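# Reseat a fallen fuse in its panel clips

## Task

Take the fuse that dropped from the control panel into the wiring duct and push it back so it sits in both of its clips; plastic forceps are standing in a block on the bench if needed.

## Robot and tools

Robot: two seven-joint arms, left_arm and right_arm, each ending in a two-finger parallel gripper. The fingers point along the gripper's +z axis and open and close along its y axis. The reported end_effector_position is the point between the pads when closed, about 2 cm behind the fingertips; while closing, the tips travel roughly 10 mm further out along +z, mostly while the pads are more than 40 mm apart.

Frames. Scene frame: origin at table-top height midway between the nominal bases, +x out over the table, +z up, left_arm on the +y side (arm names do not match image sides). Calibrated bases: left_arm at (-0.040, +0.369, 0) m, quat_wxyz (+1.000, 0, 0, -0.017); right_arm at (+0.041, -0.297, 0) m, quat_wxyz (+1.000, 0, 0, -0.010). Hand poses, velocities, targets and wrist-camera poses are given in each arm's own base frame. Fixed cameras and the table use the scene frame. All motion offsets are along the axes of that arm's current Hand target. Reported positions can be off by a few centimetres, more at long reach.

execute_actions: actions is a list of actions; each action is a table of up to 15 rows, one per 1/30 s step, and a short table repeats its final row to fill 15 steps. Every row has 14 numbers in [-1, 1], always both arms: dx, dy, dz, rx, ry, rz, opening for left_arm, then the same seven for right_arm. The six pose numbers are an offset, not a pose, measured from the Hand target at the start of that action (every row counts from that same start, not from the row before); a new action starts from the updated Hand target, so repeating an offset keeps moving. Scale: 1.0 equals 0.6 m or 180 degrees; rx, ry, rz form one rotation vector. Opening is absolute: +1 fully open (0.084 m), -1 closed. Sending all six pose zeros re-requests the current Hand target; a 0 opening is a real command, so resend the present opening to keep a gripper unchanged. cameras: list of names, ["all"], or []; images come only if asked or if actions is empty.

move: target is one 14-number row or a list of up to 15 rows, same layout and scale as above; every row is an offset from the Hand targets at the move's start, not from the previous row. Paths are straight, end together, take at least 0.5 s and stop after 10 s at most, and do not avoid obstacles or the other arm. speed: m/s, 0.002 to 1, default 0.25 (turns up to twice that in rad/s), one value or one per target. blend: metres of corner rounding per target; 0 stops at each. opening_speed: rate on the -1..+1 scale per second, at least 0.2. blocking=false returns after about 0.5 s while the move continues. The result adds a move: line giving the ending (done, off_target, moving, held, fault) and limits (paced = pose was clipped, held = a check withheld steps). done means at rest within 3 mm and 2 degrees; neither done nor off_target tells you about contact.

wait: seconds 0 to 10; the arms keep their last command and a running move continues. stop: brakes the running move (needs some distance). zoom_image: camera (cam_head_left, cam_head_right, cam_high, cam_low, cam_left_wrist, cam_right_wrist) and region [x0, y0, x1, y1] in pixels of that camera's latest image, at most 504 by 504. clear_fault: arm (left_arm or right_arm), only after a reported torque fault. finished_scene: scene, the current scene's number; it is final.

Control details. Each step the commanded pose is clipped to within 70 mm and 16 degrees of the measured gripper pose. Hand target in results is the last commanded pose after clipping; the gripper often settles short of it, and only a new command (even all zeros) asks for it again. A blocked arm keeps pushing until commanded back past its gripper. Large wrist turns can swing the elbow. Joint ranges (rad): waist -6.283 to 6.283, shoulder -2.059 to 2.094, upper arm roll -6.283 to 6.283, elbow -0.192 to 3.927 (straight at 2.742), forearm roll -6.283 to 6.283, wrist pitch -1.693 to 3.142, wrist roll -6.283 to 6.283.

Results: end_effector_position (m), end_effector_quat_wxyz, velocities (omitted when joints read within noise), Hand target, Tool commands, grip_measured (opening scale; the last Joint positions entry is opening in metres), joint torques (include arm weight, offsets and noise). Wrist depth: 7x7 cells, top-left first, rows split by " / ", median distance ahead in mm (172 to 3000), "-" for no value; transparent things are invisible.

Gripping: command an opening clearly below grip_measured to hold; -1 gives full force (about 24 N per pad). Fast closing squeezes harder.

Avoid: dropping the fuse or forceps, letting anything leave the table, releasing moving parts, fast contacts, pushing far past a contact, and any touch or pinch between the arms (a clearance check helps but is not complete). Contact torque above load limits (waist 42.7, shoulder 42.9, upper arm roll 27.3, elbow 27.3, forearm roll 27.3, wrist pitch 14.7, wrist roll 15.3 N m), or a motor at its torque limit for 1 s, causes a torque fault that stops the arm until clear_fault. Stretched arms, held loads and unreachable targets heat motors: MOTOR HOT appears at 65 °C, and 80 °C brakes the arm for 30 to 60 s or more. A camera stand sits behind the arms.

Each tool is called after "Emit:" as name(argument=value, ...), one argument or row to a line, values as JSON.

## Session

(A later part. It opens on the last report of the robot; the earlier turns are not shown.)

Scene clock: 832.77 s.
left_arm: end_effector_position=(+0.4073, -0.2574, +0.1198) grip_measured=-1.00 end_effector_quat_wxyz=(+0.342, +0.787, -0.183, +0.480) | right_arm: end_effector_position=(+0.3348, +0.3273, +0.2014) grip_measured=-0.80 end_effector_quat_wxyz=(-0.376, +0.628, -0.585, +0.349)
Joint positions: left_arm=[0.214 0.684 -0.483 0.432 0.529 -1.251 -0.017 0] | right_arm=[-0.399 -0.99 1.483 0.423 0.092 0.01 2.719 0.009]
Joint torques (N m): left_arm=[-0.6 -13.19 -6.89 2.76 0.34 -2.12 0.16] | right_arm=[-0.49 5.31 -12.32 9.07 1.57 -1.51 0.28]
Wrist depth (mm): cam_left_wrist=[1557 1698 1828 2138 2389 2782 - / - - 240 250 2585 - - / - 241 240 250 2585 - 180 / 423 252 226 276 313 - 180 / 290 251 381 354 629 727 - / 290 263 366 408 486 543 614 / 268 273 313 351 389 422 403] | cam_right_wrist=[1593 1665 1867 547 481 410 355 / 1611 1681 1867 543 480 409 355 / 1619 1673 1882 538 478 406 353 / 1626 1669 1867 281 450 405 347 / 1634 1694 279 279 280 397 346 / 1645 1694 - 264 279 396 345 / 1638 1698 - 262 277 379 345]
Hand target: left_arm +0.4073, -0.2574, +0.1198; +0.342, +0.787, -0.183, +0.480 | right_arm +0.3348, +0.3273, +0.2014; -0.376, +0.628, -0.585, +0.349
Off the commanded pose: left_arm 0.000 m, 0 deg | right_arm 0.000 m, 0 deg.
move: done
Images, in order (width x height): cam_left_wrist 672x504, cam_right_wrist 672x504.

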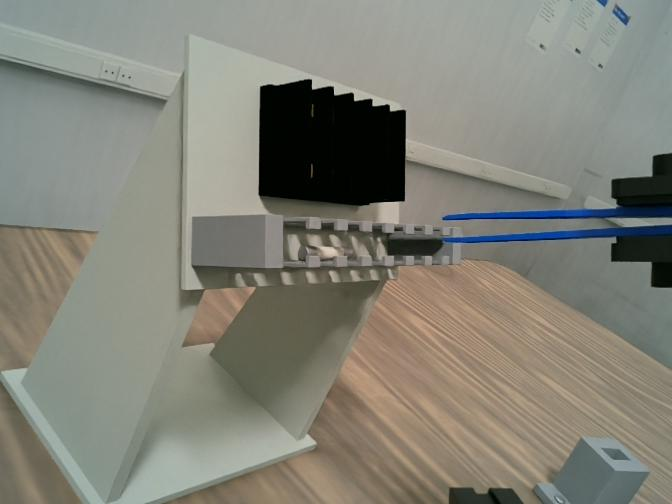

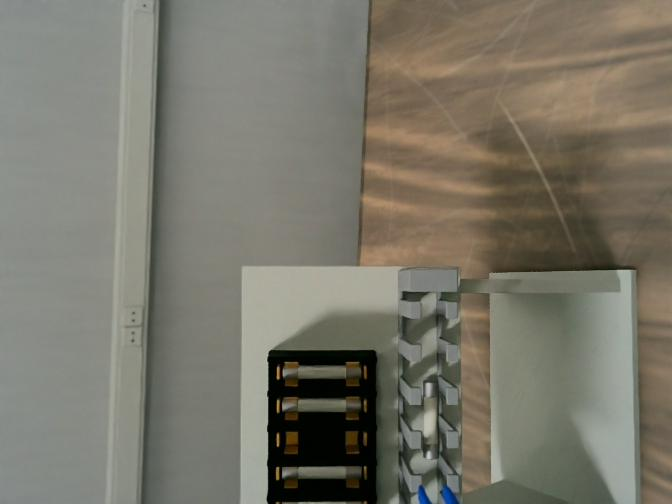

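Emit:
move(
  target=[0,0,0,0,0,0,-1,0,0.0127,0.05,0,0,0,-0.76],
  speed=0.06,
  opening_speed=0.2,
  cameras=["cam_left_wrist","cam_right_wrist"],
)

Emit:
zoom_image(
  camera="cam_left_wrist",
  region=[260, 170, 560, 310],
)

Emit:
zoom_image(
  camera="cam_right_wrist",
  region=[360, 330, 504, 504],
)

Scene clock: 864.60 s.
left_arm: end_effector_position=(+0.4073, -0.2574, +0.1198) grip_measured=-1.00 end_effector_quat_wxyz=(+0.342, +0.787, -0.183, +0.480) | right_arm: end_effector_position=(+0.3576, +0.3290, +0.1805) grip_measured=-0.78 end_effector_quat_wxyz=(-0.376, +0.628, -0.585, +0.349)
Joint positions: left_arm=[0.214 0.684 -0.483 0.432 0.529 -1.251 -0.017 0] | right_arm=[-0.556 -0.986 1.589 0.457 0.084 -0.087 2.744 0.01]
Joint torques (N m): left_arm=[-0.42 -13.05 -6.77 2.85 0.35 -2.06 0.19] | right_arm=[-1.05 6.38 -12.82 8.01 1.58 -2 0.22]
Wrist depth (mm): cam_left_wrist=[1567 1698 1818 2125 2397 2675 - / - - 240 250 2566 - - / - 241 240 250 2474 - 180 / 423 251 226 276 313 190 179 / 291 251 380 354 585 - 183 / 290 263 366 408 486 525 - / 267 273 314 352 388 423 392] | cam_right_wrist=[1578 1694 1828 503 444 379 329 / 1585 1715 1847 502 443 377 327 / 1596 1719 1838 533 440 375 327 / 1611 1715 1823 250 438 374 320 / 1600 - 249 250 251 367 320 / 1622 - 243 242 411 365 319 / 1630 - 240 233 409 364 317]
Hand target: left_arm +0.4073, -0.2574, +0.1198; +0.342, +0.787, -0.183, +0.480 | right_arm +0.3576, +0.3290, +0.1805; -0.376, +0.628, -0.585, +0.349
Off the commanded pose: left_arm 0.000 m, 0 deg | right_arm 0.000 m, 0 deg.
move: done
Images, in order (width x height): cam_left_wrist 672x504, cam_right_wrist 672x504.

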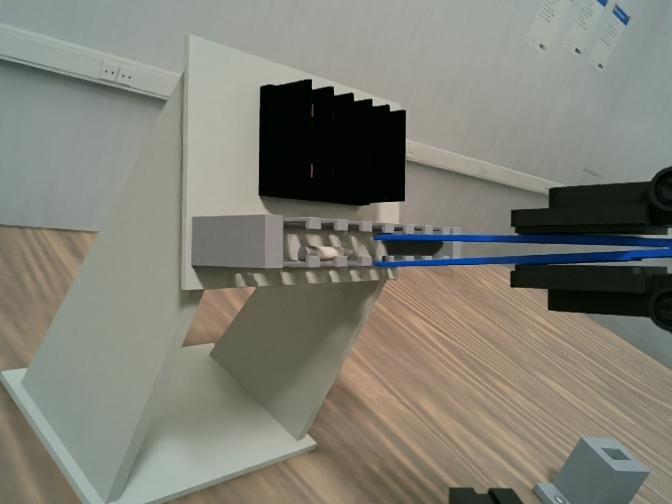

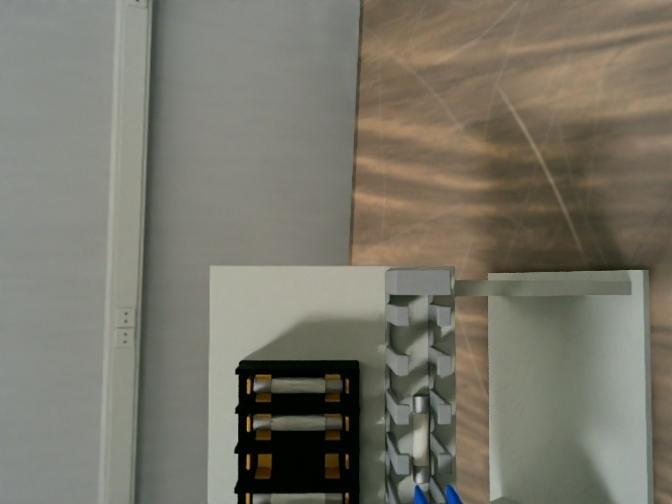

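Scaled by 1.680 from the camera's 672x504 image, which has a finer 960x720 frame.

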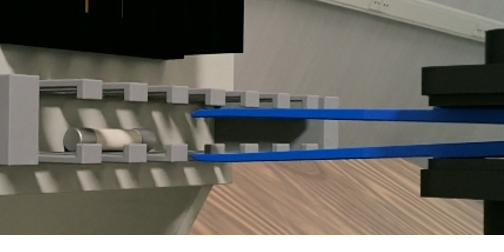

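Scaled by 2.897 from the camera's 672x504 image, which has a finer 960x720 frame.

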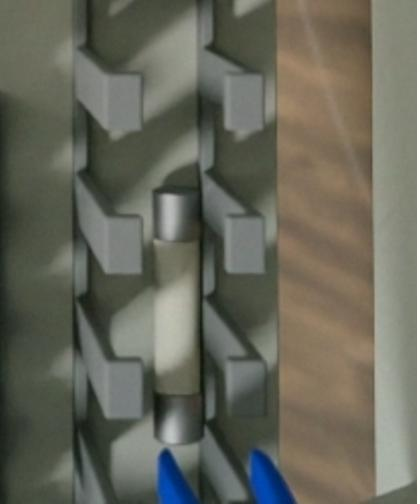

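Emit:
move(
  target=[0,0,0,0,0,0,-1,0,0.0013,0.0333,0,0,0,-0.76],
  speed=0.04,
  cameras=["cam_left_wrist","cam_right_wrist"],
)

Emit:
zoom_image(
  camera="cam_left_wrist",
  region=[260, 170, 460, 310],
)

Emit:
zoom_image(
  camera="cam_right_wrist",
  region=[360, 330, 504, 504],
)

Scene clock: 883.03 s.
left_arm: end_effector_position=(+0.4073, -0.2574, +0.1198) grip_measured=-1.00 end_effector_quat_wxyz=(+0.342, +0.787, -0.183, +0.480) | right_arm: end_effector_position=(+0.3747, +0.3302, +0.1704) grip_measured=-0.78 end_effector_quat_wxyz=(-0.376, +0.628, -0.585, +0.349)
Joint positions: left_arm=[0.214 0.684 -0.483 0.432 0.529 -1.251 -0.017 0] | right_arm=[-0.661 -0.987 1.647 0.49 0.076 -0.141 2.751 0.01]
Joint torques (N m): left_arm=[-0.57 -13.18 -6.83 2.79 0.59 -2.17 0.08] | right_arm=[-0.66 6.85 -13.3 7.63 1.55 -1.77 0.22]
Wrist depth (mm): cam_left_wrist=[1553 1698 1838 2099 2340 2696 - / - - 240 250 2474 - - / - 241 240 250 316 198 178 / 423 252 226 276 304 196 194 / 290 251 380 343 558 198 177 / 290 263 366 408 488 - - / 268 273 314 351 389 410 393] | cam_right_wrist=[1567 1677 1818 - 453 363 316 / 1571 1681 1828 515 450 362 314 / 1582 1698 1813 511 447 360 313 / 1589 1702 1763 231 421 359 307 / 1557 - 229 230 231 335 294 / 1564 - 214 222 230 351 306 / 1582 - 212 221 228 350 304]
Hand target: left_arm +0.4073, -0.2574, +0.1198; +0.342, +0.787, -0.183, +0.480 | right_arm +0.3747, +0.3302, +0.1704; -0.376, +0.628, -0.585, +0.349
Off the commanded pose: left_arm 0.000 m, 0 deg | right_arm 0.000 m, 0 deg.
move: done
Images, in order (width x height): cam_left_wrist 672x504, cam_right_wrist 672x504.

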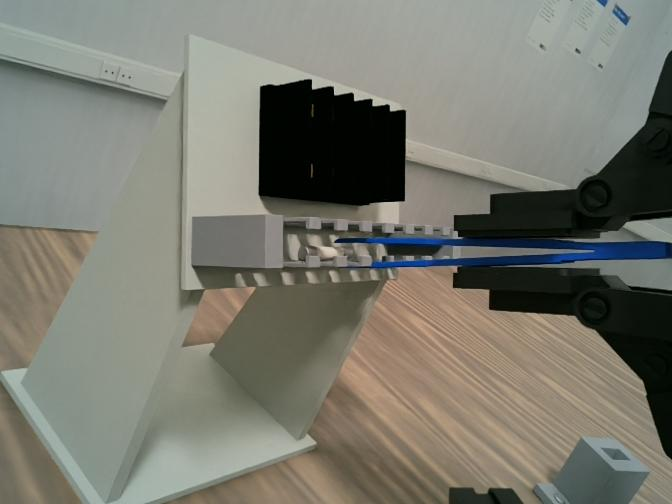

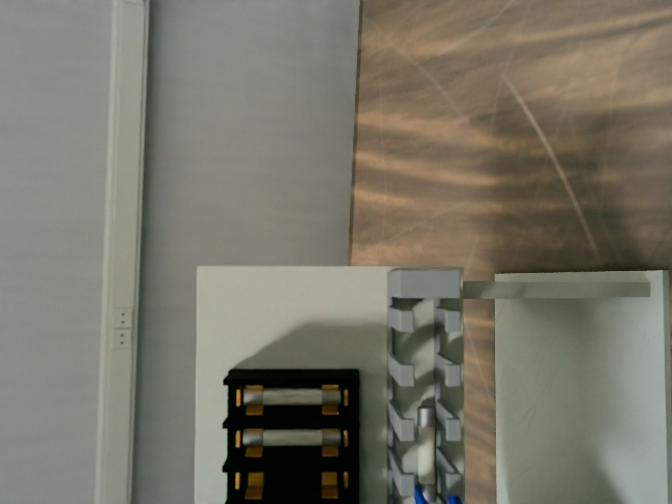

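Scaled by 2.520 from the camera's 672x504 image, which has a finer 960x720 frame.

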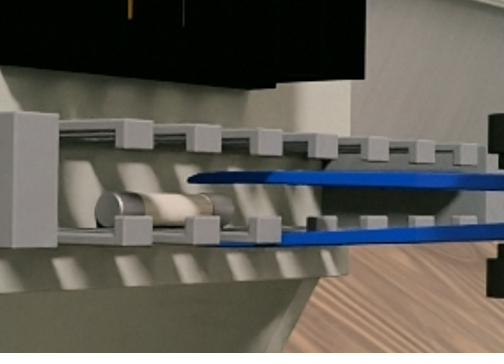

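Scaled by 2.897 from the camera's 672x504 image, which has a finer 960x720 frame.

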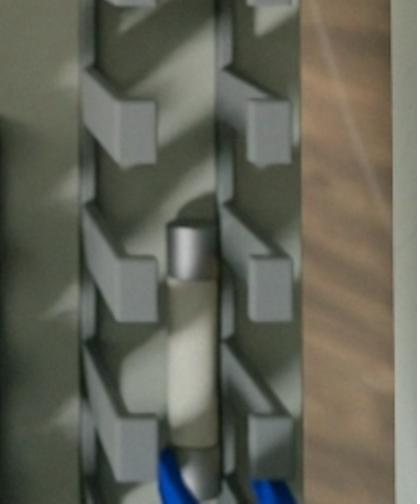

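Emit:
move(
  target=[0,0,0,0,0,0,-1,0,0,0.0142,0,0,0,-0.76],
  speed=0.03,
  cameras=["cam_left_wrist","cam_right_wrist"],
)

Emit:
zoom_image(
  camera="cam_left_wrist",
  region=[260, 190, 420, 300],
)

Emit:
zoom_image(
  camera="cam_right_wrist",
  region=[360, 380, 504, 504],
)

Scene clock: 903.03 s.
left_arm: end_effector_position=(+0.4073, -0.2574, +0.1198) grip_measured=-1.00 end_effector_quat_wxyz=(+0.342, +0.787, -0.183, +0.480) | right_arm: end_effector_position=(+0.3822, +0.3307, +0.1663) grip_measured=-0.78 end_effector_quat_wxyz=(-0.376, +0.628, -0.585, +0.349)
Joint positions: left_arm=[0.214 0.684 -0.483 0.432 0.529 -1.251 -0.017 0] | right_arm=[-0.704 -0.988 1.67 0.505 0.072 -0.162 2.754 0.01]
Joint torques (N m): left_arm=[-0.39 -13.29 -6.87 2.84 0.33 -1.97 0.16] | right_arm=[-0.66 7.43 -13.32 7.62 1.65 -1.81 0.29]
Wrist depth (mm): cam_left_wrist=[1564 1706 1813 2099 2364 2675 - / - - 240 250 2465 - - / - 241 240 250 - 199 182 / 424 252 226 276 295 201 188 / 290 251 380 343 - 198 182 / 290 263 367 408 473 - - / 268 273 313 352 389 408 389] | cam_right_wrist=[1564 1665 1818 - 443 357 311 / 1564 1686 1813 506 442 356 310 / 1567 1686 1799 501 441 354 308 / 1574 1686 1767 222 413 353 302 / - - 220 221 222 330 289 / - - 206 214 221 345 300 / - - 212 212 220 343 299]
Hand target: left_arm +0.4073, -0.2574, +0.1198; +0.342, +0.787, -0.183, +0.480 | right_arm +0.3822, +0.3307, +0.1663; -0.376, +0.628, -0.585, +0.349
Off the commanded pose: left_arm 0.000 m, 0 deg | right_arm 0.000 m, 0 deg.
move: done
Images, in order (width x height): cam_left_wrist 672x504, cam_right_wrist 672x504.

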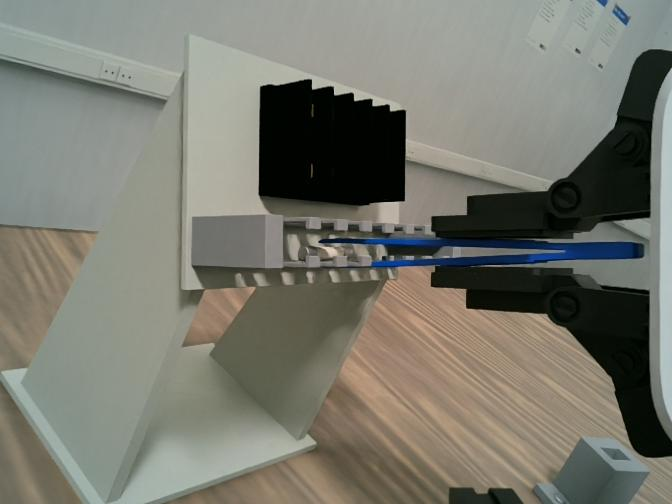

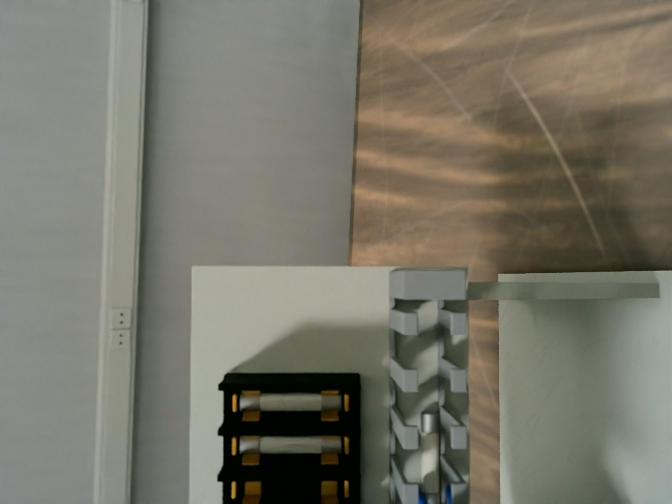

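Scaled by 3.150 from the camera's 672x504 image, which has a finer 960x720 frame.

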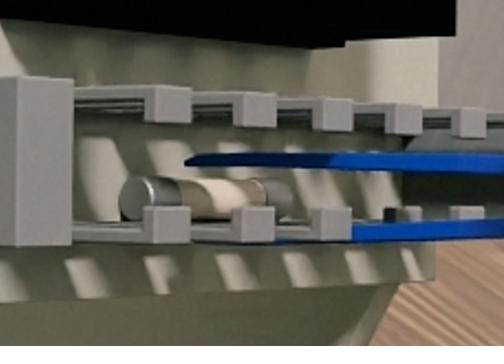

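Scaled by 3.500 from the camera's 672x504 image, which has a finer 960x720 frame.

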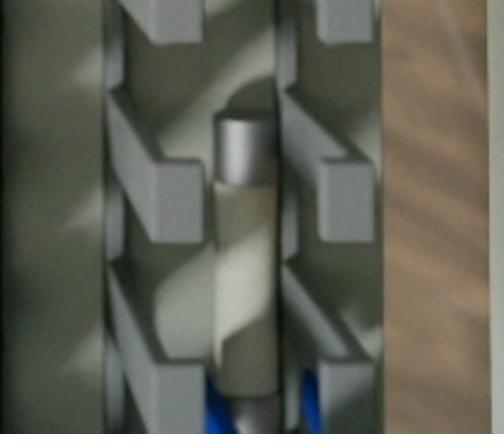

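Emit:
move(
  target=[
    [0,0,0,0,0,0,-1,0,-0.0017,0,0,0,0,-0.76],
    [0,0,0,0,0,0,-1,0,-0.0017,0.0022,0,0,0,-0.76],
    [0,0,0,0,0,0,-1,0,-0.0017,0.0022,0,0,0,-0.82],
  ],
  speed=0.02,
  opening_speed=0.2,
  cameras=["cam_left_wrist","cam_right_wrist"],
)

Emit:
zoom_image(
  camera="cam_left_wrist",
  region=[260, 190, 420, 300],
)

Emit:
zoom_image(
  camera="cam_right_wrist",
  region=[360, 380, 504, 504],
)

Scene clock: 935.90 s.
left_arm: end_effector_position=(+0.4073, -0.2574, +0.1198) grip_measured=-1.00 end_effector_quat_wxyz=(+0.342, +0.787, -0.183, +0.480) | right_arm: end_effector_position=(+0.3839, +0.3309, +0.1666) grip_measured=-0.84 end_effector_quat_wxyz=(-0.376, +0.628, -0.585, +0.349)
Joint positions: left_arm=[0.214 0.684 -0.483 0.432 0.529 -1.251 -0.017 0] | right_arm=[-0.711 -0.986 1.672 0.509 0.07 -0.165 2.752 0.007]
Joint torques (N m): left_arm=[-0.16 -13.14 -6.71 2.99 0.44 -2.12 0.08] | right_arm=[-0.1 7.38 -13.6 7.59 1.68 -1.91 0.29]
Wrist depth (mm): cam_left_wrist=[1560 1673 1813 2125 2372 2675 - / - - 240 250 2397 - - / - 241 240 250 - 198 182 / 423 251 226 276 213 197 198 / 290 251 380 343 - 204 182 / 291 263 366 409 471 - - / 268 273 314 353 389 409 390] | cam_right_wrist=[1560 1665 1795 - 445 357 311 / 1564 1665 1818 - 442 357 310 / 1567 1681 1799 503 441 354 308 / 1574 1706 1772 221 415 353 303 / - - 219 220 221 330 289 / - - 204 204 220 346 300 / - - 209 209 218 343 300]
Hand target: left_arm +0.4073, -0.2574, +0.1198; +0.342, +0.787, -0.183, +0.480 | right_arm +0.3839, +0.3309, +0.1666; -0.376, +0.628, -0.585, +0.349
Off the commanded pose: left_arm 0.000 m, 0 deg | right_arm 0.000 m, 0 deg.
move: done
Images, in order (width x height): cam_left_wrist 672x504, cam_right_wrist 672x504.

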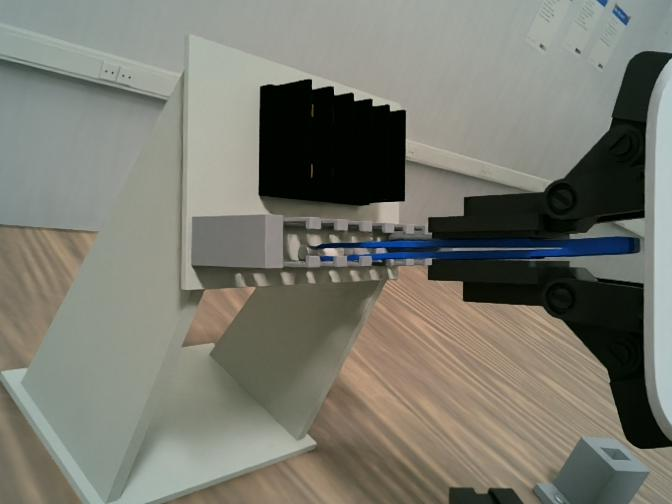

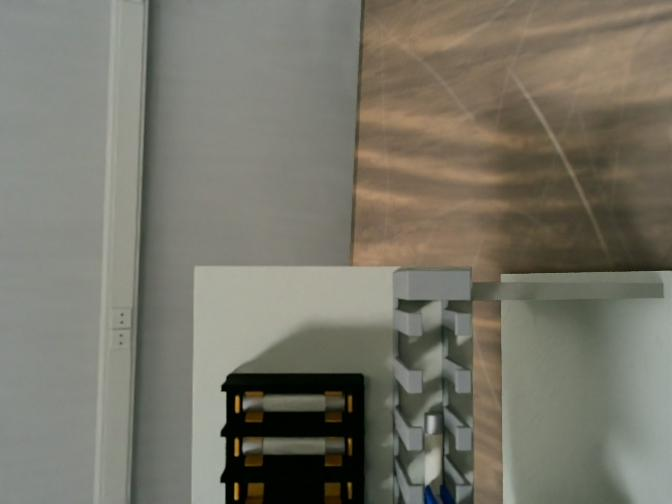

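Scaled by 3.150 from the camera's 672x504 image, which has a finer 960x720 frame.

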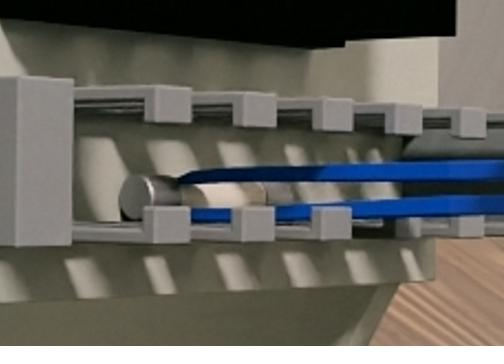

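Scaled by 3.500 from the camera's 672x504 image, which has a finer 960x720 frame.

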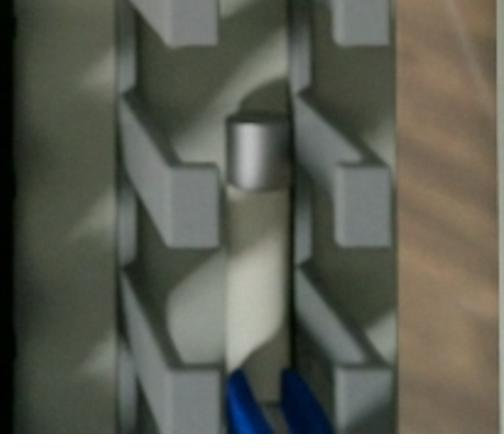

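Emit:
move(
  target=[
    [0,0,0,0,0,0,-1,0,0,0,0,0,0,-0.76],
    [0,0,0,0,0,0,-1,0,0.0,0.003,0,0,0,-0.76],
    [0,0,0,0,0,0,-1,0,0.0,0.003,0,0,0,-0.82],
  ],
  speed=0.02,
  opening_speed=0.2,
  cameras=["cam_left_wrist","cam_right_wrist"],
)

Emit:
zoom_image(
  camera="cam_left_wrist",
  region=[260, 190, 420, 300],
)

Emit:
zoom_image(
  camera="cam_right_wrist",
  region=[360, 380, 504, 504],
)

Scene clock: 951.97 s.
left_arm: end_effector_position=(+0.4073, -0.2574, +0.1198) grip_measured=-1.00 end_effector_quat_wxyz=(+0.342, +0.787, -0.183, +0.480) | right_arm: end_effector_position=(+0.3855, +0.3310, +0.1657) grip_measured=-0.84 end_effector_quat_wxyz=(-0.376, +0.628, -0.585, +0.349)
Joint positions: left_arm=[0.214 0.684 -0.483 0.432 0.529 -1.251 -0.017 0] | right_arm=[-0.721 -0.987 1.676 0.512 0.069 -0.169 2.753 0.007]
Joint torques (N m): left_arm=[-0.3 -13.21 -7.02 2.98 0.63 -2.16 0.16] | right_arm=[-0.41 7.62 -13.44 7.56 1.63 -1.89 0.21]
Wrist depth (mm): cam_left_wrist=[1560 1702 1847 2119 2405 2685 - / - - 240 250 2397 - - / - 241 240 250 - 204 182 / 423 251 226 275 213 197 - / 291 251 380 343 - 204 182 / 290 263 366 407 473 - - / 267 273 314 350 389 408 389] | cam_right_wrist=[1546 1673 1809 - 444 356 310 / 1557 1677 1813 - 442 355 308 / 1571 1686 1790 501 438 353 307 / 1574 1690 1758 219 413 353 301 / - - 217 218 219 328 289 / - - 202 203 218 344 300 / - - 207 202 216 342 299]
Hand target: left_arm +0.4073, -0.2574, +0.1198; +0.342, +0.787, -0.183, +0.480 | right_arm +0.3855, +0.3310, +0.1657; -0.376, +0.628, -0.585, +0.349
Off the commanded pose: left_arm 0.000 m, 0 deg | right_arm 0.000 m, 0 deg.
move: done
Images, in order (width x height): cam_left_wrist 672x504, cam_right_wrist 672x504.

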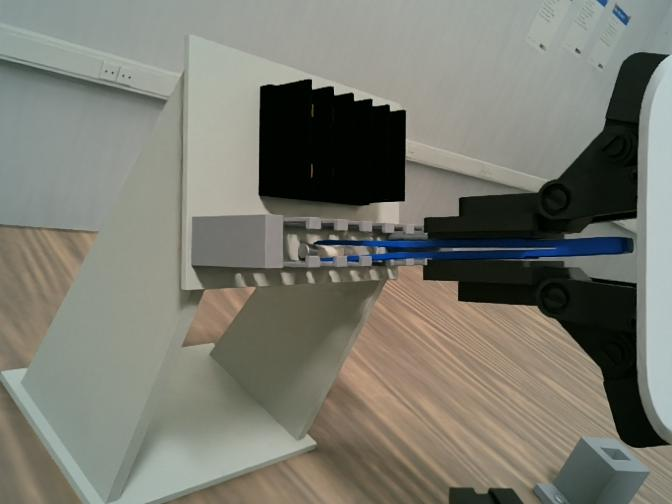

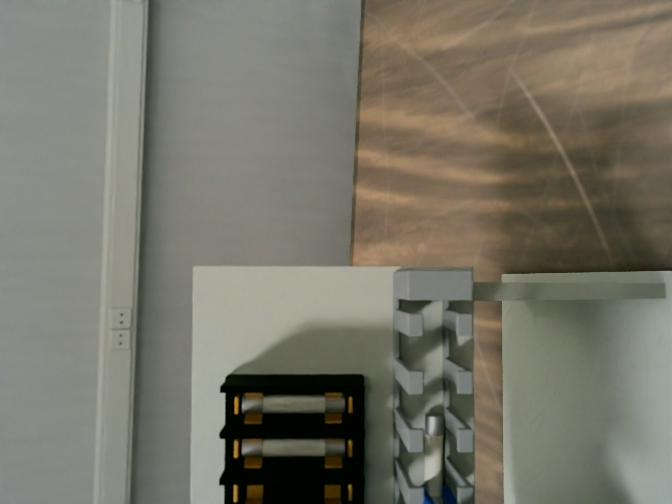

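Scaled by 3.150 from the camera's 672x504 image, which has a finer 960x720 frame.

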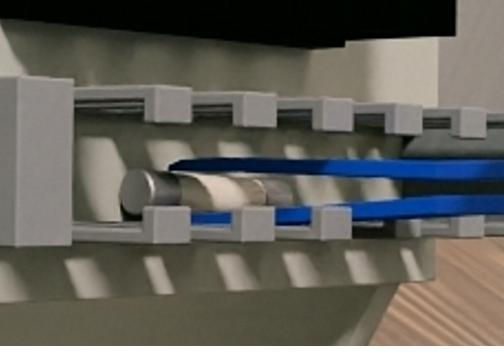

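Scaled by 3.500 from the camera's 672x504 image, which has a finer 960x720 frame.

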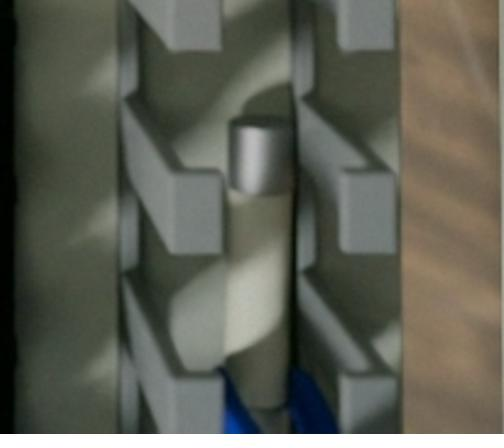

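Emit:
move(
  target=[
    [0,0,0,0,0,0,-1,0,0,0,0,0,0,-0.87],
    [0,0,0,0,0,0,-1,0,0.0,-0.012,0,0,0,-0.87],
  ],
  speed=0.02,
  opening_speed=0.2,
  cameras=["cam_left_wrist","cam_right_wrist"],
)

Emit:
zoom_image(
  camera="cam_left_wrist",
  region=[260, 190, 420, 300],
)

Emit:
zoom_image(
  camera="cam_right_wrist",
  region=[360, 380, 504, 504],
)

Scene clock: 960.60 s.
left_arm: end_effector_position=(+0.4073, -0.2574, +0.1198) grip_measured=-1.00 end_effector_quat_wxyz=(+0.342, +0.787, -0.183, +0.480) | right_arm: end_effector_position=(+0.3791, +0.3305, +0.1691) grip_measured=-0.87 end_effector_quat_wxyz=(-0.376, +0.628, -0.585, +0.349)
Joint positions: left_arm=[0.214 0.684 -0.483 0.432 0.529 -1.251 -0.017 0] | right_arm=[-0.684 -0.985 1.657 0.499 0.073 -0.152 2.751 0.006]
Joint torques (N m): left_arm=[-0.38 -12.95 -6.87 2.92 0.61 -1.97 0.19] | right_arm=[0.96 7.76 -13.75 7.03 2.16 -1.44 -0.02]
Wrist depth (mm): cam_left_wrist=[1557 1698 1818 2151 2356 2566 - / - - 240 250 2439 - - / - 241 240 250 281 - 178 / 423 252 226 267 218 195 188 / 290 251 380 343 562 204 178 / 291 263 366 408 487 - 180 / 267 273 313 351 390 410 393] | cam_right_wrist=[1567 1681 1804 - 450 361 314 / 1564 1677 1823 - 447 360 313 / 1571 1698 1828 508 445 359 312 / 1585 1690 1767 226 419 357 306 / 1564 - 224 225 226 334 292 / 1567 - 210 210 225 348 304 / 1582 - 210 216 224 347 303]
Hand target: left_arm +0.4073, -0.2574, +0.1198; +0.342, +0.787, -0.183, +0.480 | right_arm +0.3791, +0.3305, +0.1691; -0.376, +0.628, -0.585, +0.349
Off the commanded pose: left_arm 0.000 m, 0 deg | right_arm 0.000 m, 0 deg.
move: done
Images, in order (width x height): cam_left_wrist 672x504, cam_right_wrist 672x504.

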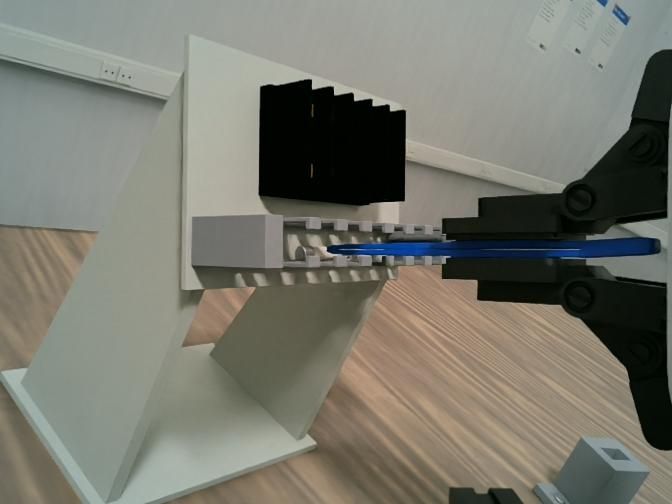

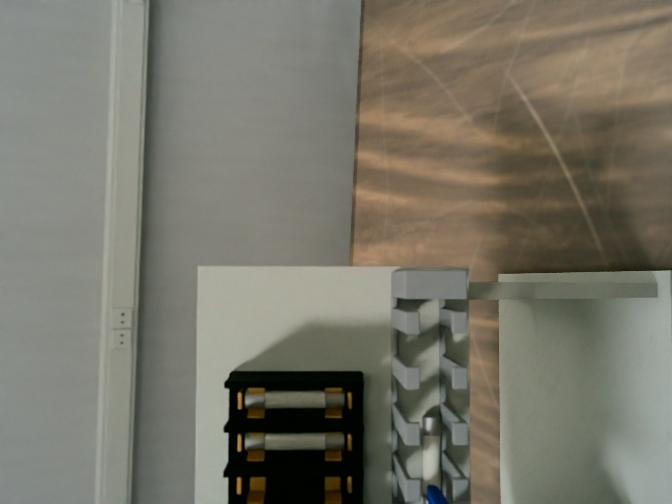

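Scaled by 3.150 from the camera's 672x504 image, which has a finer 960x720 frame.

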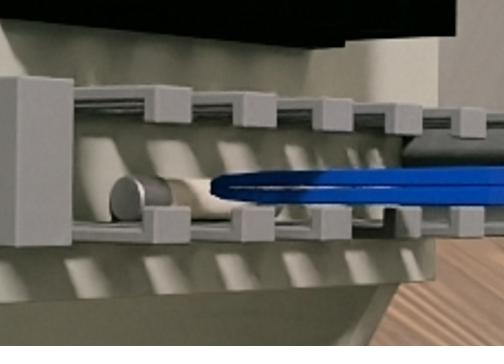

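Scaled by 3.500 from the camera's 672x504 image, which has a finer 960x720 frame.

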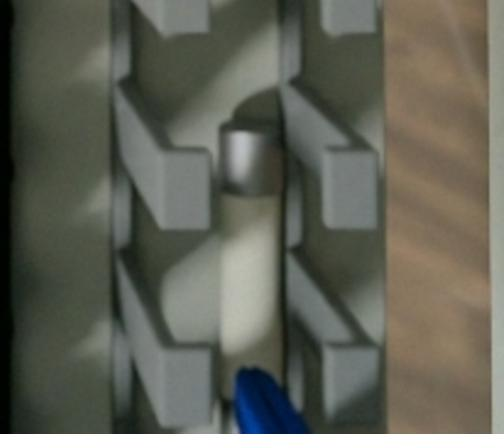

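Emit:
move(
  target=[
    [0,0,0,0,0,0,-1,0,0,0,0,0,0,-0.75],
    [0,0,0,0,0,0,-1,0,0.0,0.0153,0,0,0,-0.75],
  ],
  speed=0.02,
  opening_speed=0.3,
  cameras=["cam_left_wrist","cam_right_wrist"],
)

Emit:
zoom_image(
  camera="cam_left_wrist",
  region=[260, 190, 420, 300],
)

Emit:
zoom_image(
  camera="cam_right_wrist",
  region=[360, 380, 504, 504],
)

Scene clock: 972.50 s.
left_arm: end_effector_position=(+0.4073, -0.2574, +0.1198) grip_measured=-1.00 end_effector_quat_wxyz=(+0.342, +0.787, -0.183, +0.480) | right_arm: end_effector_position=(+0.3872, +0.3311, +0.1648) grip_measured=-0.77 end_effector_quat_wxyz=(-0.376, +0.628, -0.585, +0.349)
Joint positions: left_arm=[0.214 0.684 -0.483 0.432 0.529 -1.251 -0.017 0] | right_arm=[-0.73 -0.987 1.682 0.516 0.068 -0.174 2.753 0.01]
Joint torques (N m): left_arm=[-0.35 -13.14 -6.79 2.95 0.59 -1.97 0.2] | right_arm=[0.12 7.64 -13.52 7.54 1.66 -1.78 0.18]
Wrist depth (mm): cam_left_wrist=[1553 1694 1818 2125 2302 2696 - / - - 240 250 2397 - - / - 241 240 250 - 195 183 / 423 251 226 275 215 199 - / 290 251 381 342 539 192 187 / 290 263 367 408 473 - - / 267 273 313 352 389 408 391] | cam_right_wrist=[1550 1665 1795 - 442 355 309 / 1567 1673 1809 - 438 354 307 / 1567 1673 1790 499 438 352 306 / 1578 1694 1758 217 412 351 301 / - - 215 216 216 328 287 / - - 208 201 216 342 298 / - - 205 200 214 341 297]
Hand target: left_arm +0.4073, -0.2574, +0.1198; +0.342, +0.787, -0.183, +0.480 | right_arm +0.3872, +0.3311, +0.1648; -0.376, +0.628, -0.585, +0.349
Off the commanded pose: left_arm 0.000 m, 0 deg | right_arm 0.000 m, 0 deg.
move: done
Images, in order (width x height): cam_left_wrist 672x504, cam_right_wrist 672x504.

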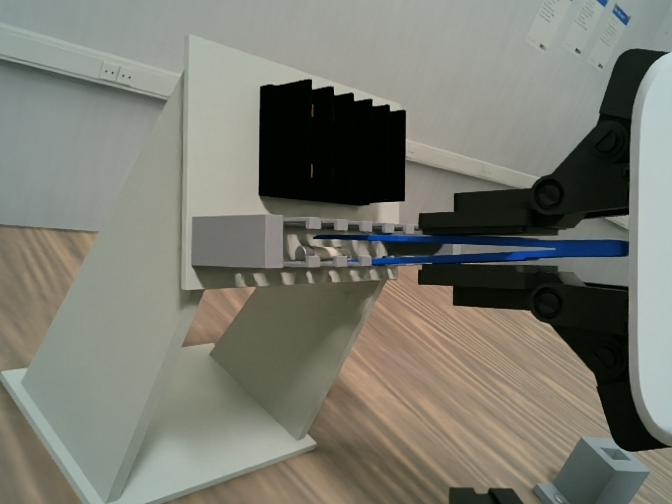

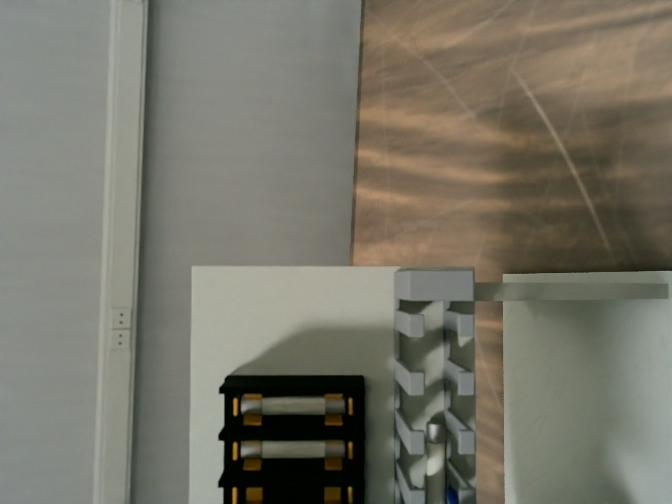

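Scaled by 3.150 from the camera's 672x504 image, which has a finer 960x720 frame.

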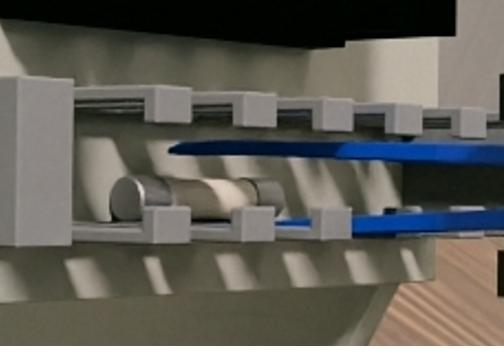

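Scaled by 3.500 from the camera's 672x504 image, which has a finer 960x720 frame.

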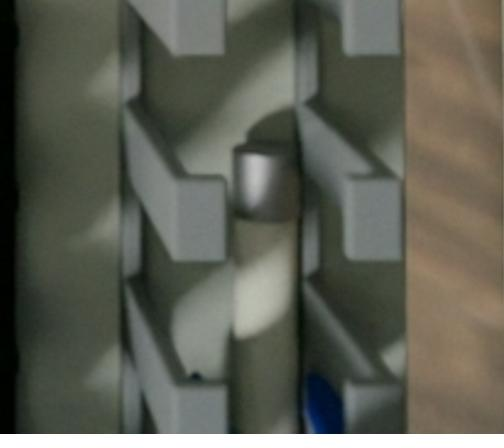

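Emit:
move(
  target=[
    [0,0,0,0,0,0,-1,0,0.0012,0,0,0,0,-0.75],
    [0,0,0,0,0,0,-1,0,0.0012,0.0,0,0,0,-0.81],
  ],
  speed=0.02,
  opening_speed=0.2,
  cameras=["cam_left_wrist","cam_right_wrist"],
)

Emit:
zoom_image(
  camera="cam_left_wrist",
  region=[260, 190, 420, 300],
)

Emit:
zoom_image(
  camera="cam_right_wrist",
  region=[360, 380, 504, 504],
)

Scene clock: 985.50 s.
left_arm: end_effector_position=(+0.4073, -0.2574, +0.1198) grip_measured=-1.00 end_effector_quat_wxyz=(+0.342, +0.787, -0.183, +0.480) | right_arm: end_effector_position=(+0.3869, +0.3311, +0.1642) grip_measured=-0.83 end_effector_quat_wxyz=(-0.376, +0.628, -0.585, +0.349)
Joint positions: left_arm=[0.214 0.684 -0.483 0.432 0.529 -1.251 -0.017 0] | right_arm=[-0.73 -0.989 1.684 0.515 0.069 -0.174 2.755 0.007]
Joint torques (N m): left_arm=[-0.5 -12.91 -6.88 2.78 0.56 -1.9 0.15] | right_arm=[0.4 7.69 -13.3 6.9 2.21 -1.85 0.29]
Wrist depth (mm): cam_left_wrist=[1546 1736 1828 2132 2397 2696 - / - - 240 250 2381 - - / - 241 240 250 282 193 188 / 424 251 226 275 213 196 - / 290 251 380 342 539 192 187 / 290 263 366 408 471 - - / 268 273 314 351 389 409 391] | cam_right_wrist=[1550 1661 1799 - 441 354 308 / 1560 1681 1799 500 438 353 306 / 1567 1677 1785 498 437 351 305 / 1593 1690 1754 217 410 350 300 / - - 215 216 216 326 286 / - - 201 208 216 342 297 / - - 205 205 214 340 297]
Hand target: left_arm +0.4073, -0.2574, +0.1198; +0.342, +0.787, -0.183, +0.480 | right_arm +0.3869, +0.3311, +0.1642; -0.376, +0.628, -0.585, +0.349
Off the commanded pose: left_arm 0.000 m, 0 deg | right_arm 0.000 m, 0 deg.
move: done
Images, in order (width x height): cam_left_wrist 672x504, cam_right_wrist 672x504.

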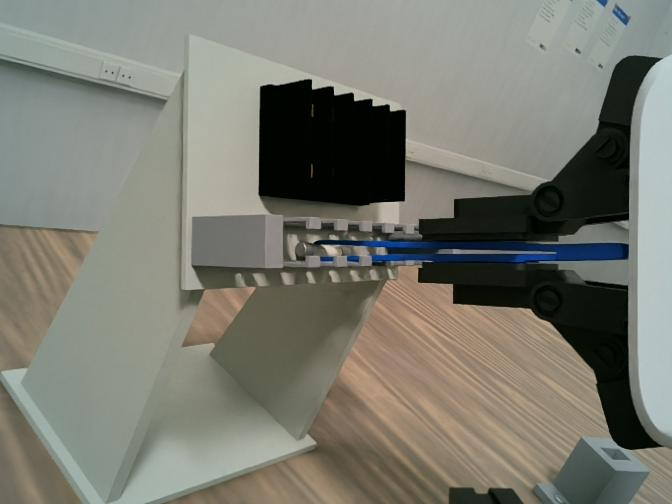

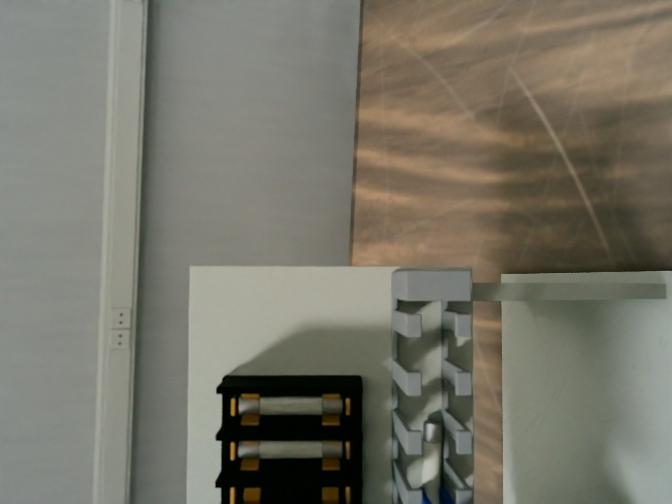

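Scaled by 3.150 from the camera's 672x504 image, which has a finer 960x720 frame.

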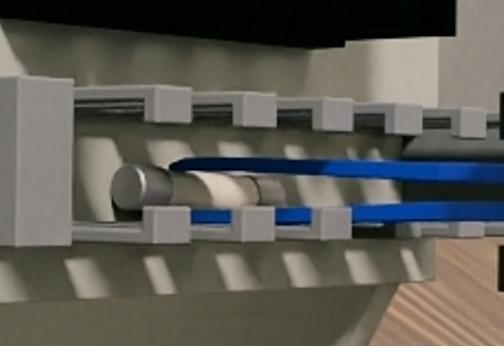

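Scaled by 3.500 from the camera's 672x504 image, which has a finer 960x720 frame.

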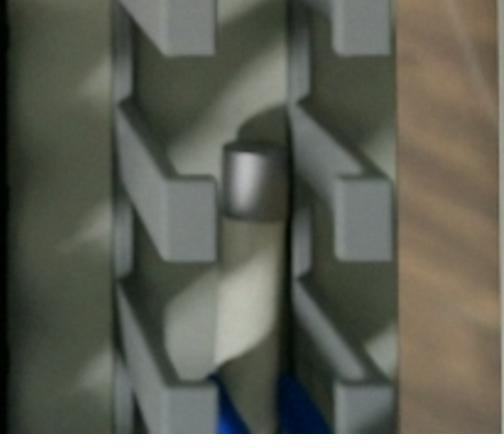

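Emit:
move(
  target=[0,0,0,0,0,0,-1,0,0,-0.012,0,0,0,-0.81],
  speed=0.02,
  cameras=["cam_left_wrist","cam_right_wrist"],
)

Emit:
zoom_image(
  camera="cam_left_wrist",
  region=[260, 190, 420, 300],
)

Emit:
zoom_image(
  camera="cam_right_wrist",
  region=[360, 380, 504, 504],
)

Scene clock: 995.27 s.
left_arm: end_effector_position=(+0.4073, -0.2574, +0.1198) grip_measured=-1.00 end_effector_quat_wxyz=(+0.342, +0.787, -0.183, +0.480) | right_arm: end_effector_position=(+0.3805, +0.3306, +0.1676) grip_measured=-0.83 end_effector_quat_wxyz=(-0.376, +0.628, -0.585, +0.349)
Joint positions: left_arm=[0.214 0.684 -0.483 0.432 0.529 -1.251 -0.017 0] | right_arm=[-0.694 -0.987 1.664 0.502 0.072 -0.157 2.753 0.007]
Joint torques (N m): left_arm=[-0.37 -12.98 -6.88 2.99 0.5 -2.05 0.14] | right_arm=[0.3 7.82 -13.6 7.28 2.26 -1.5 -0.02]
Wrist depth (mm): cam_left_wrist=[1550 1686 1828 2106 2348 2644 - / - - 240 250 2431 - - / - 241 240 250 281 198 182 / 422 251 226 275 295 195 193 / 290 251 381 343 557 198 182 / 290 263 367 408 472 - - / 267 273 314 352 388 409 391] | cam_right_wrist=[1557 1677 1823 - 446 359 312 / 1574 1690 1833 508 446 357 311 / 1578 1702 1804 504 442 356 310 / 1574 1698 1763 224 416 355 304 / - - 222 223 224 332 290 / - - 208 216 223 346 302 / - - 210 214 222 345 301]
Hand target: left_arm +0.4073, -0.2574, +0.1198; +0.342, +0.787, -0.183, +0.480 | right_arm +0.3805, +0.3306, +0.1676; -0.376, +0.628, -0.585, +0.349
Off the commanded pose: left_arm 0.000 m, 0 deg | right_arm 0.000 m, 0 deg.
move: done
Images, in order (width x height): cam_left_wrist 672x504, cam_right_wrist 672x504.

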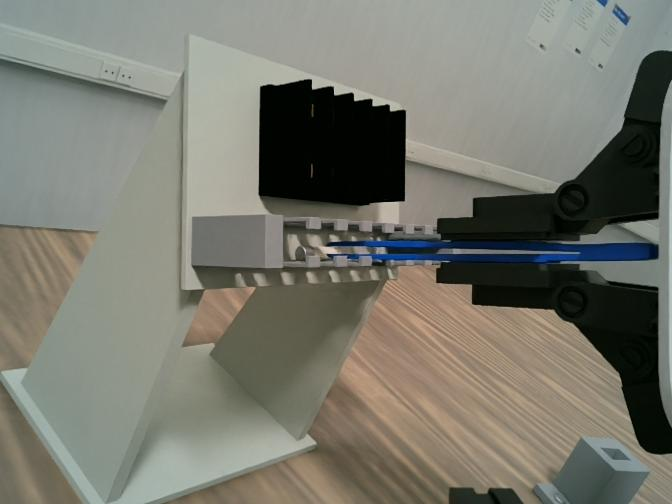

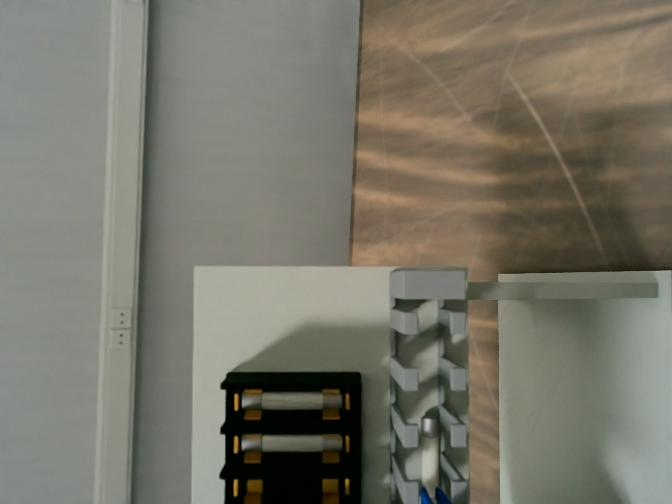

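Scaled by 3.150 from the camera's 672x504 image, which has a finer 960x720 frame.

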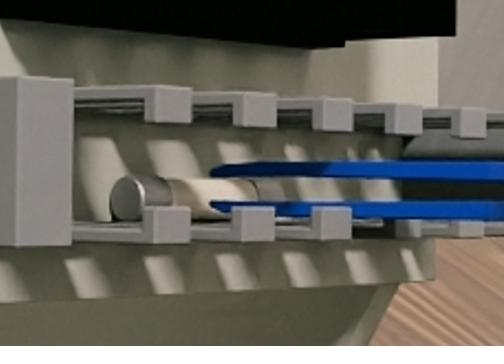

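Scaled by 3.500 from the camera's 672x504 image, which has a finer 960x720 frame.

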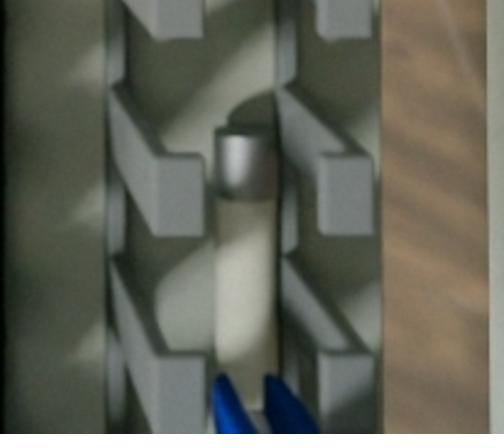

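Emit:
move(
  target=[
    [0,0,0,0,0,0,-1,0,0,0,0,0,0,-0.75],
    [0,0,0,0,0,0,-1,0,-0.0417,0.0067,-0.1,0,0,-0.75],
  ],
  speed=0.04,
  opening_speed=0.3,
  cameras=["cam_left_wrist","cam_right_wrist"],
)

Emit:
zoom_image(
  camera="cam_left_wrist",
  region=[260, 170, 440, 300],
)

Emit:
zoom_image(
  camera="cam_right_wrist",
  region=[340, 360, 504, 504],
)

Scene clock: 1037.50 s.
left_arm: end_effector_position=(+0.4073, -0.2574, +0.1198) grip_measured=-1.00 end_effector_quat_wxyz=(+0.342, +0.787, -0.183, +0.480) | right_arm: end_effector_position=(+0.3959, +0.3317, +0.1877) grip_measured=-0.77 end_effector_quat_wxyz=(-0.273, +0.679, -0.633, +0.253)
Joint positions: left_arm=[0.214 0.684 -0.483 0.432 0.529 -1.251 -0.017 0] | right_arm=[-0.693 -0.551 1.493 0.652 -0.056 0.151 2.498 0.01]
Joint torques (N m): left_arm=[-0.24 -13.12 -6.93 2.86 0.66 -1.94 0.06] | right_arm=[0.18 4.42 -9.31 15.19 0.68 -2.06 -0.04]
Wrist depth (mm): cam_left_wrist=[1557 1706 1838 2074 - - - / - - 240 241 - 195 189 / - 241 240 250 213 199 178 / 422 251 226 275 317 213 176 / 290 251 380 354 630 722 - / 290 263 367 409 486 543 637 / 267 273 314 351 389 422 404] | cam_right_wrist=[1661 1790 473 421 378 333 305 / 1669 1818 471 420 376 332 305 / 1681 1828 470 418 374 331 303 / 1677 1833 451 401 351 330 303 / - - 205 214 216 325 302 / - - 196 196 215 324 301 / - - 195 198 221 322 300]
Hand target: left_arm +0.4073, -0.2574, +0.1198; +0.342, +0.787, -0.183, +0.480 | right_arm +0.3959, +0.3317, +0.1877; -0.273, +0.679, -0.633, +0.253
Off the commanded pose: left_arm 0.000 m, 0 deg | right_arm 0.000 m, 0 deg.
move: done
Images, in order (width x height): cam_left_wrist 672x504, cam_right_wrist 672x504.

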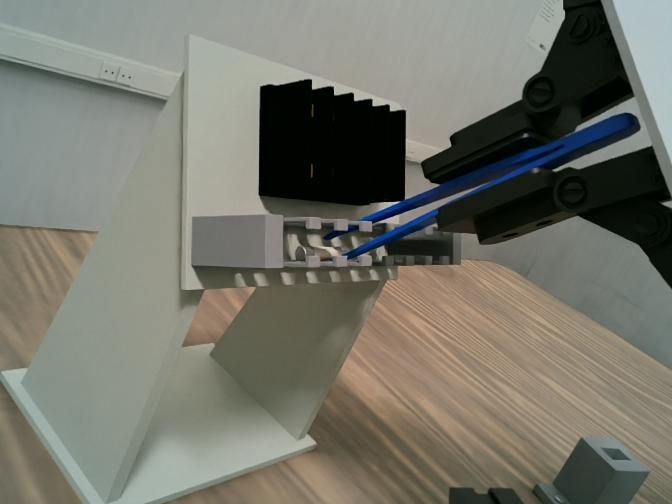

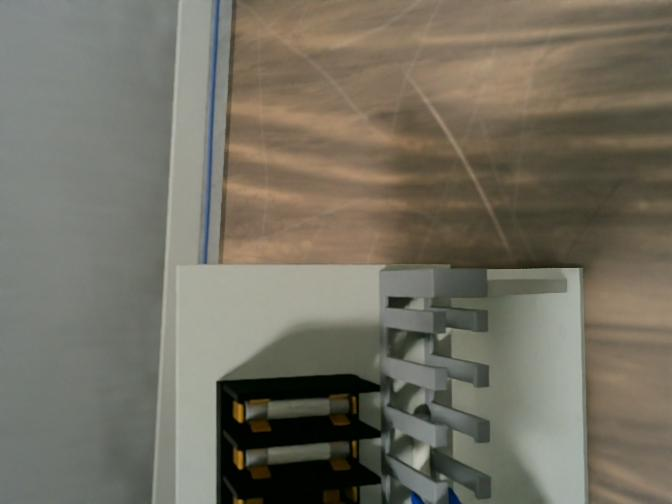

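Scaled by 2.800 from the camera's 672x504 image, which has a finer 960x720 frame.

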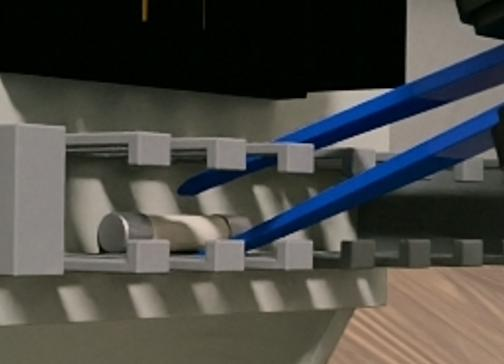

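Scaled by 3.073 from the camera's 672x504 image, which has a finer 960x720 frame.

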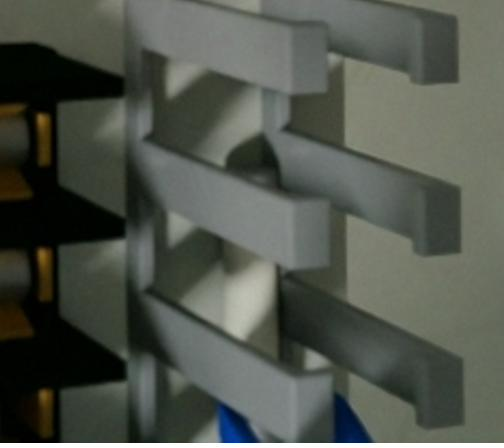

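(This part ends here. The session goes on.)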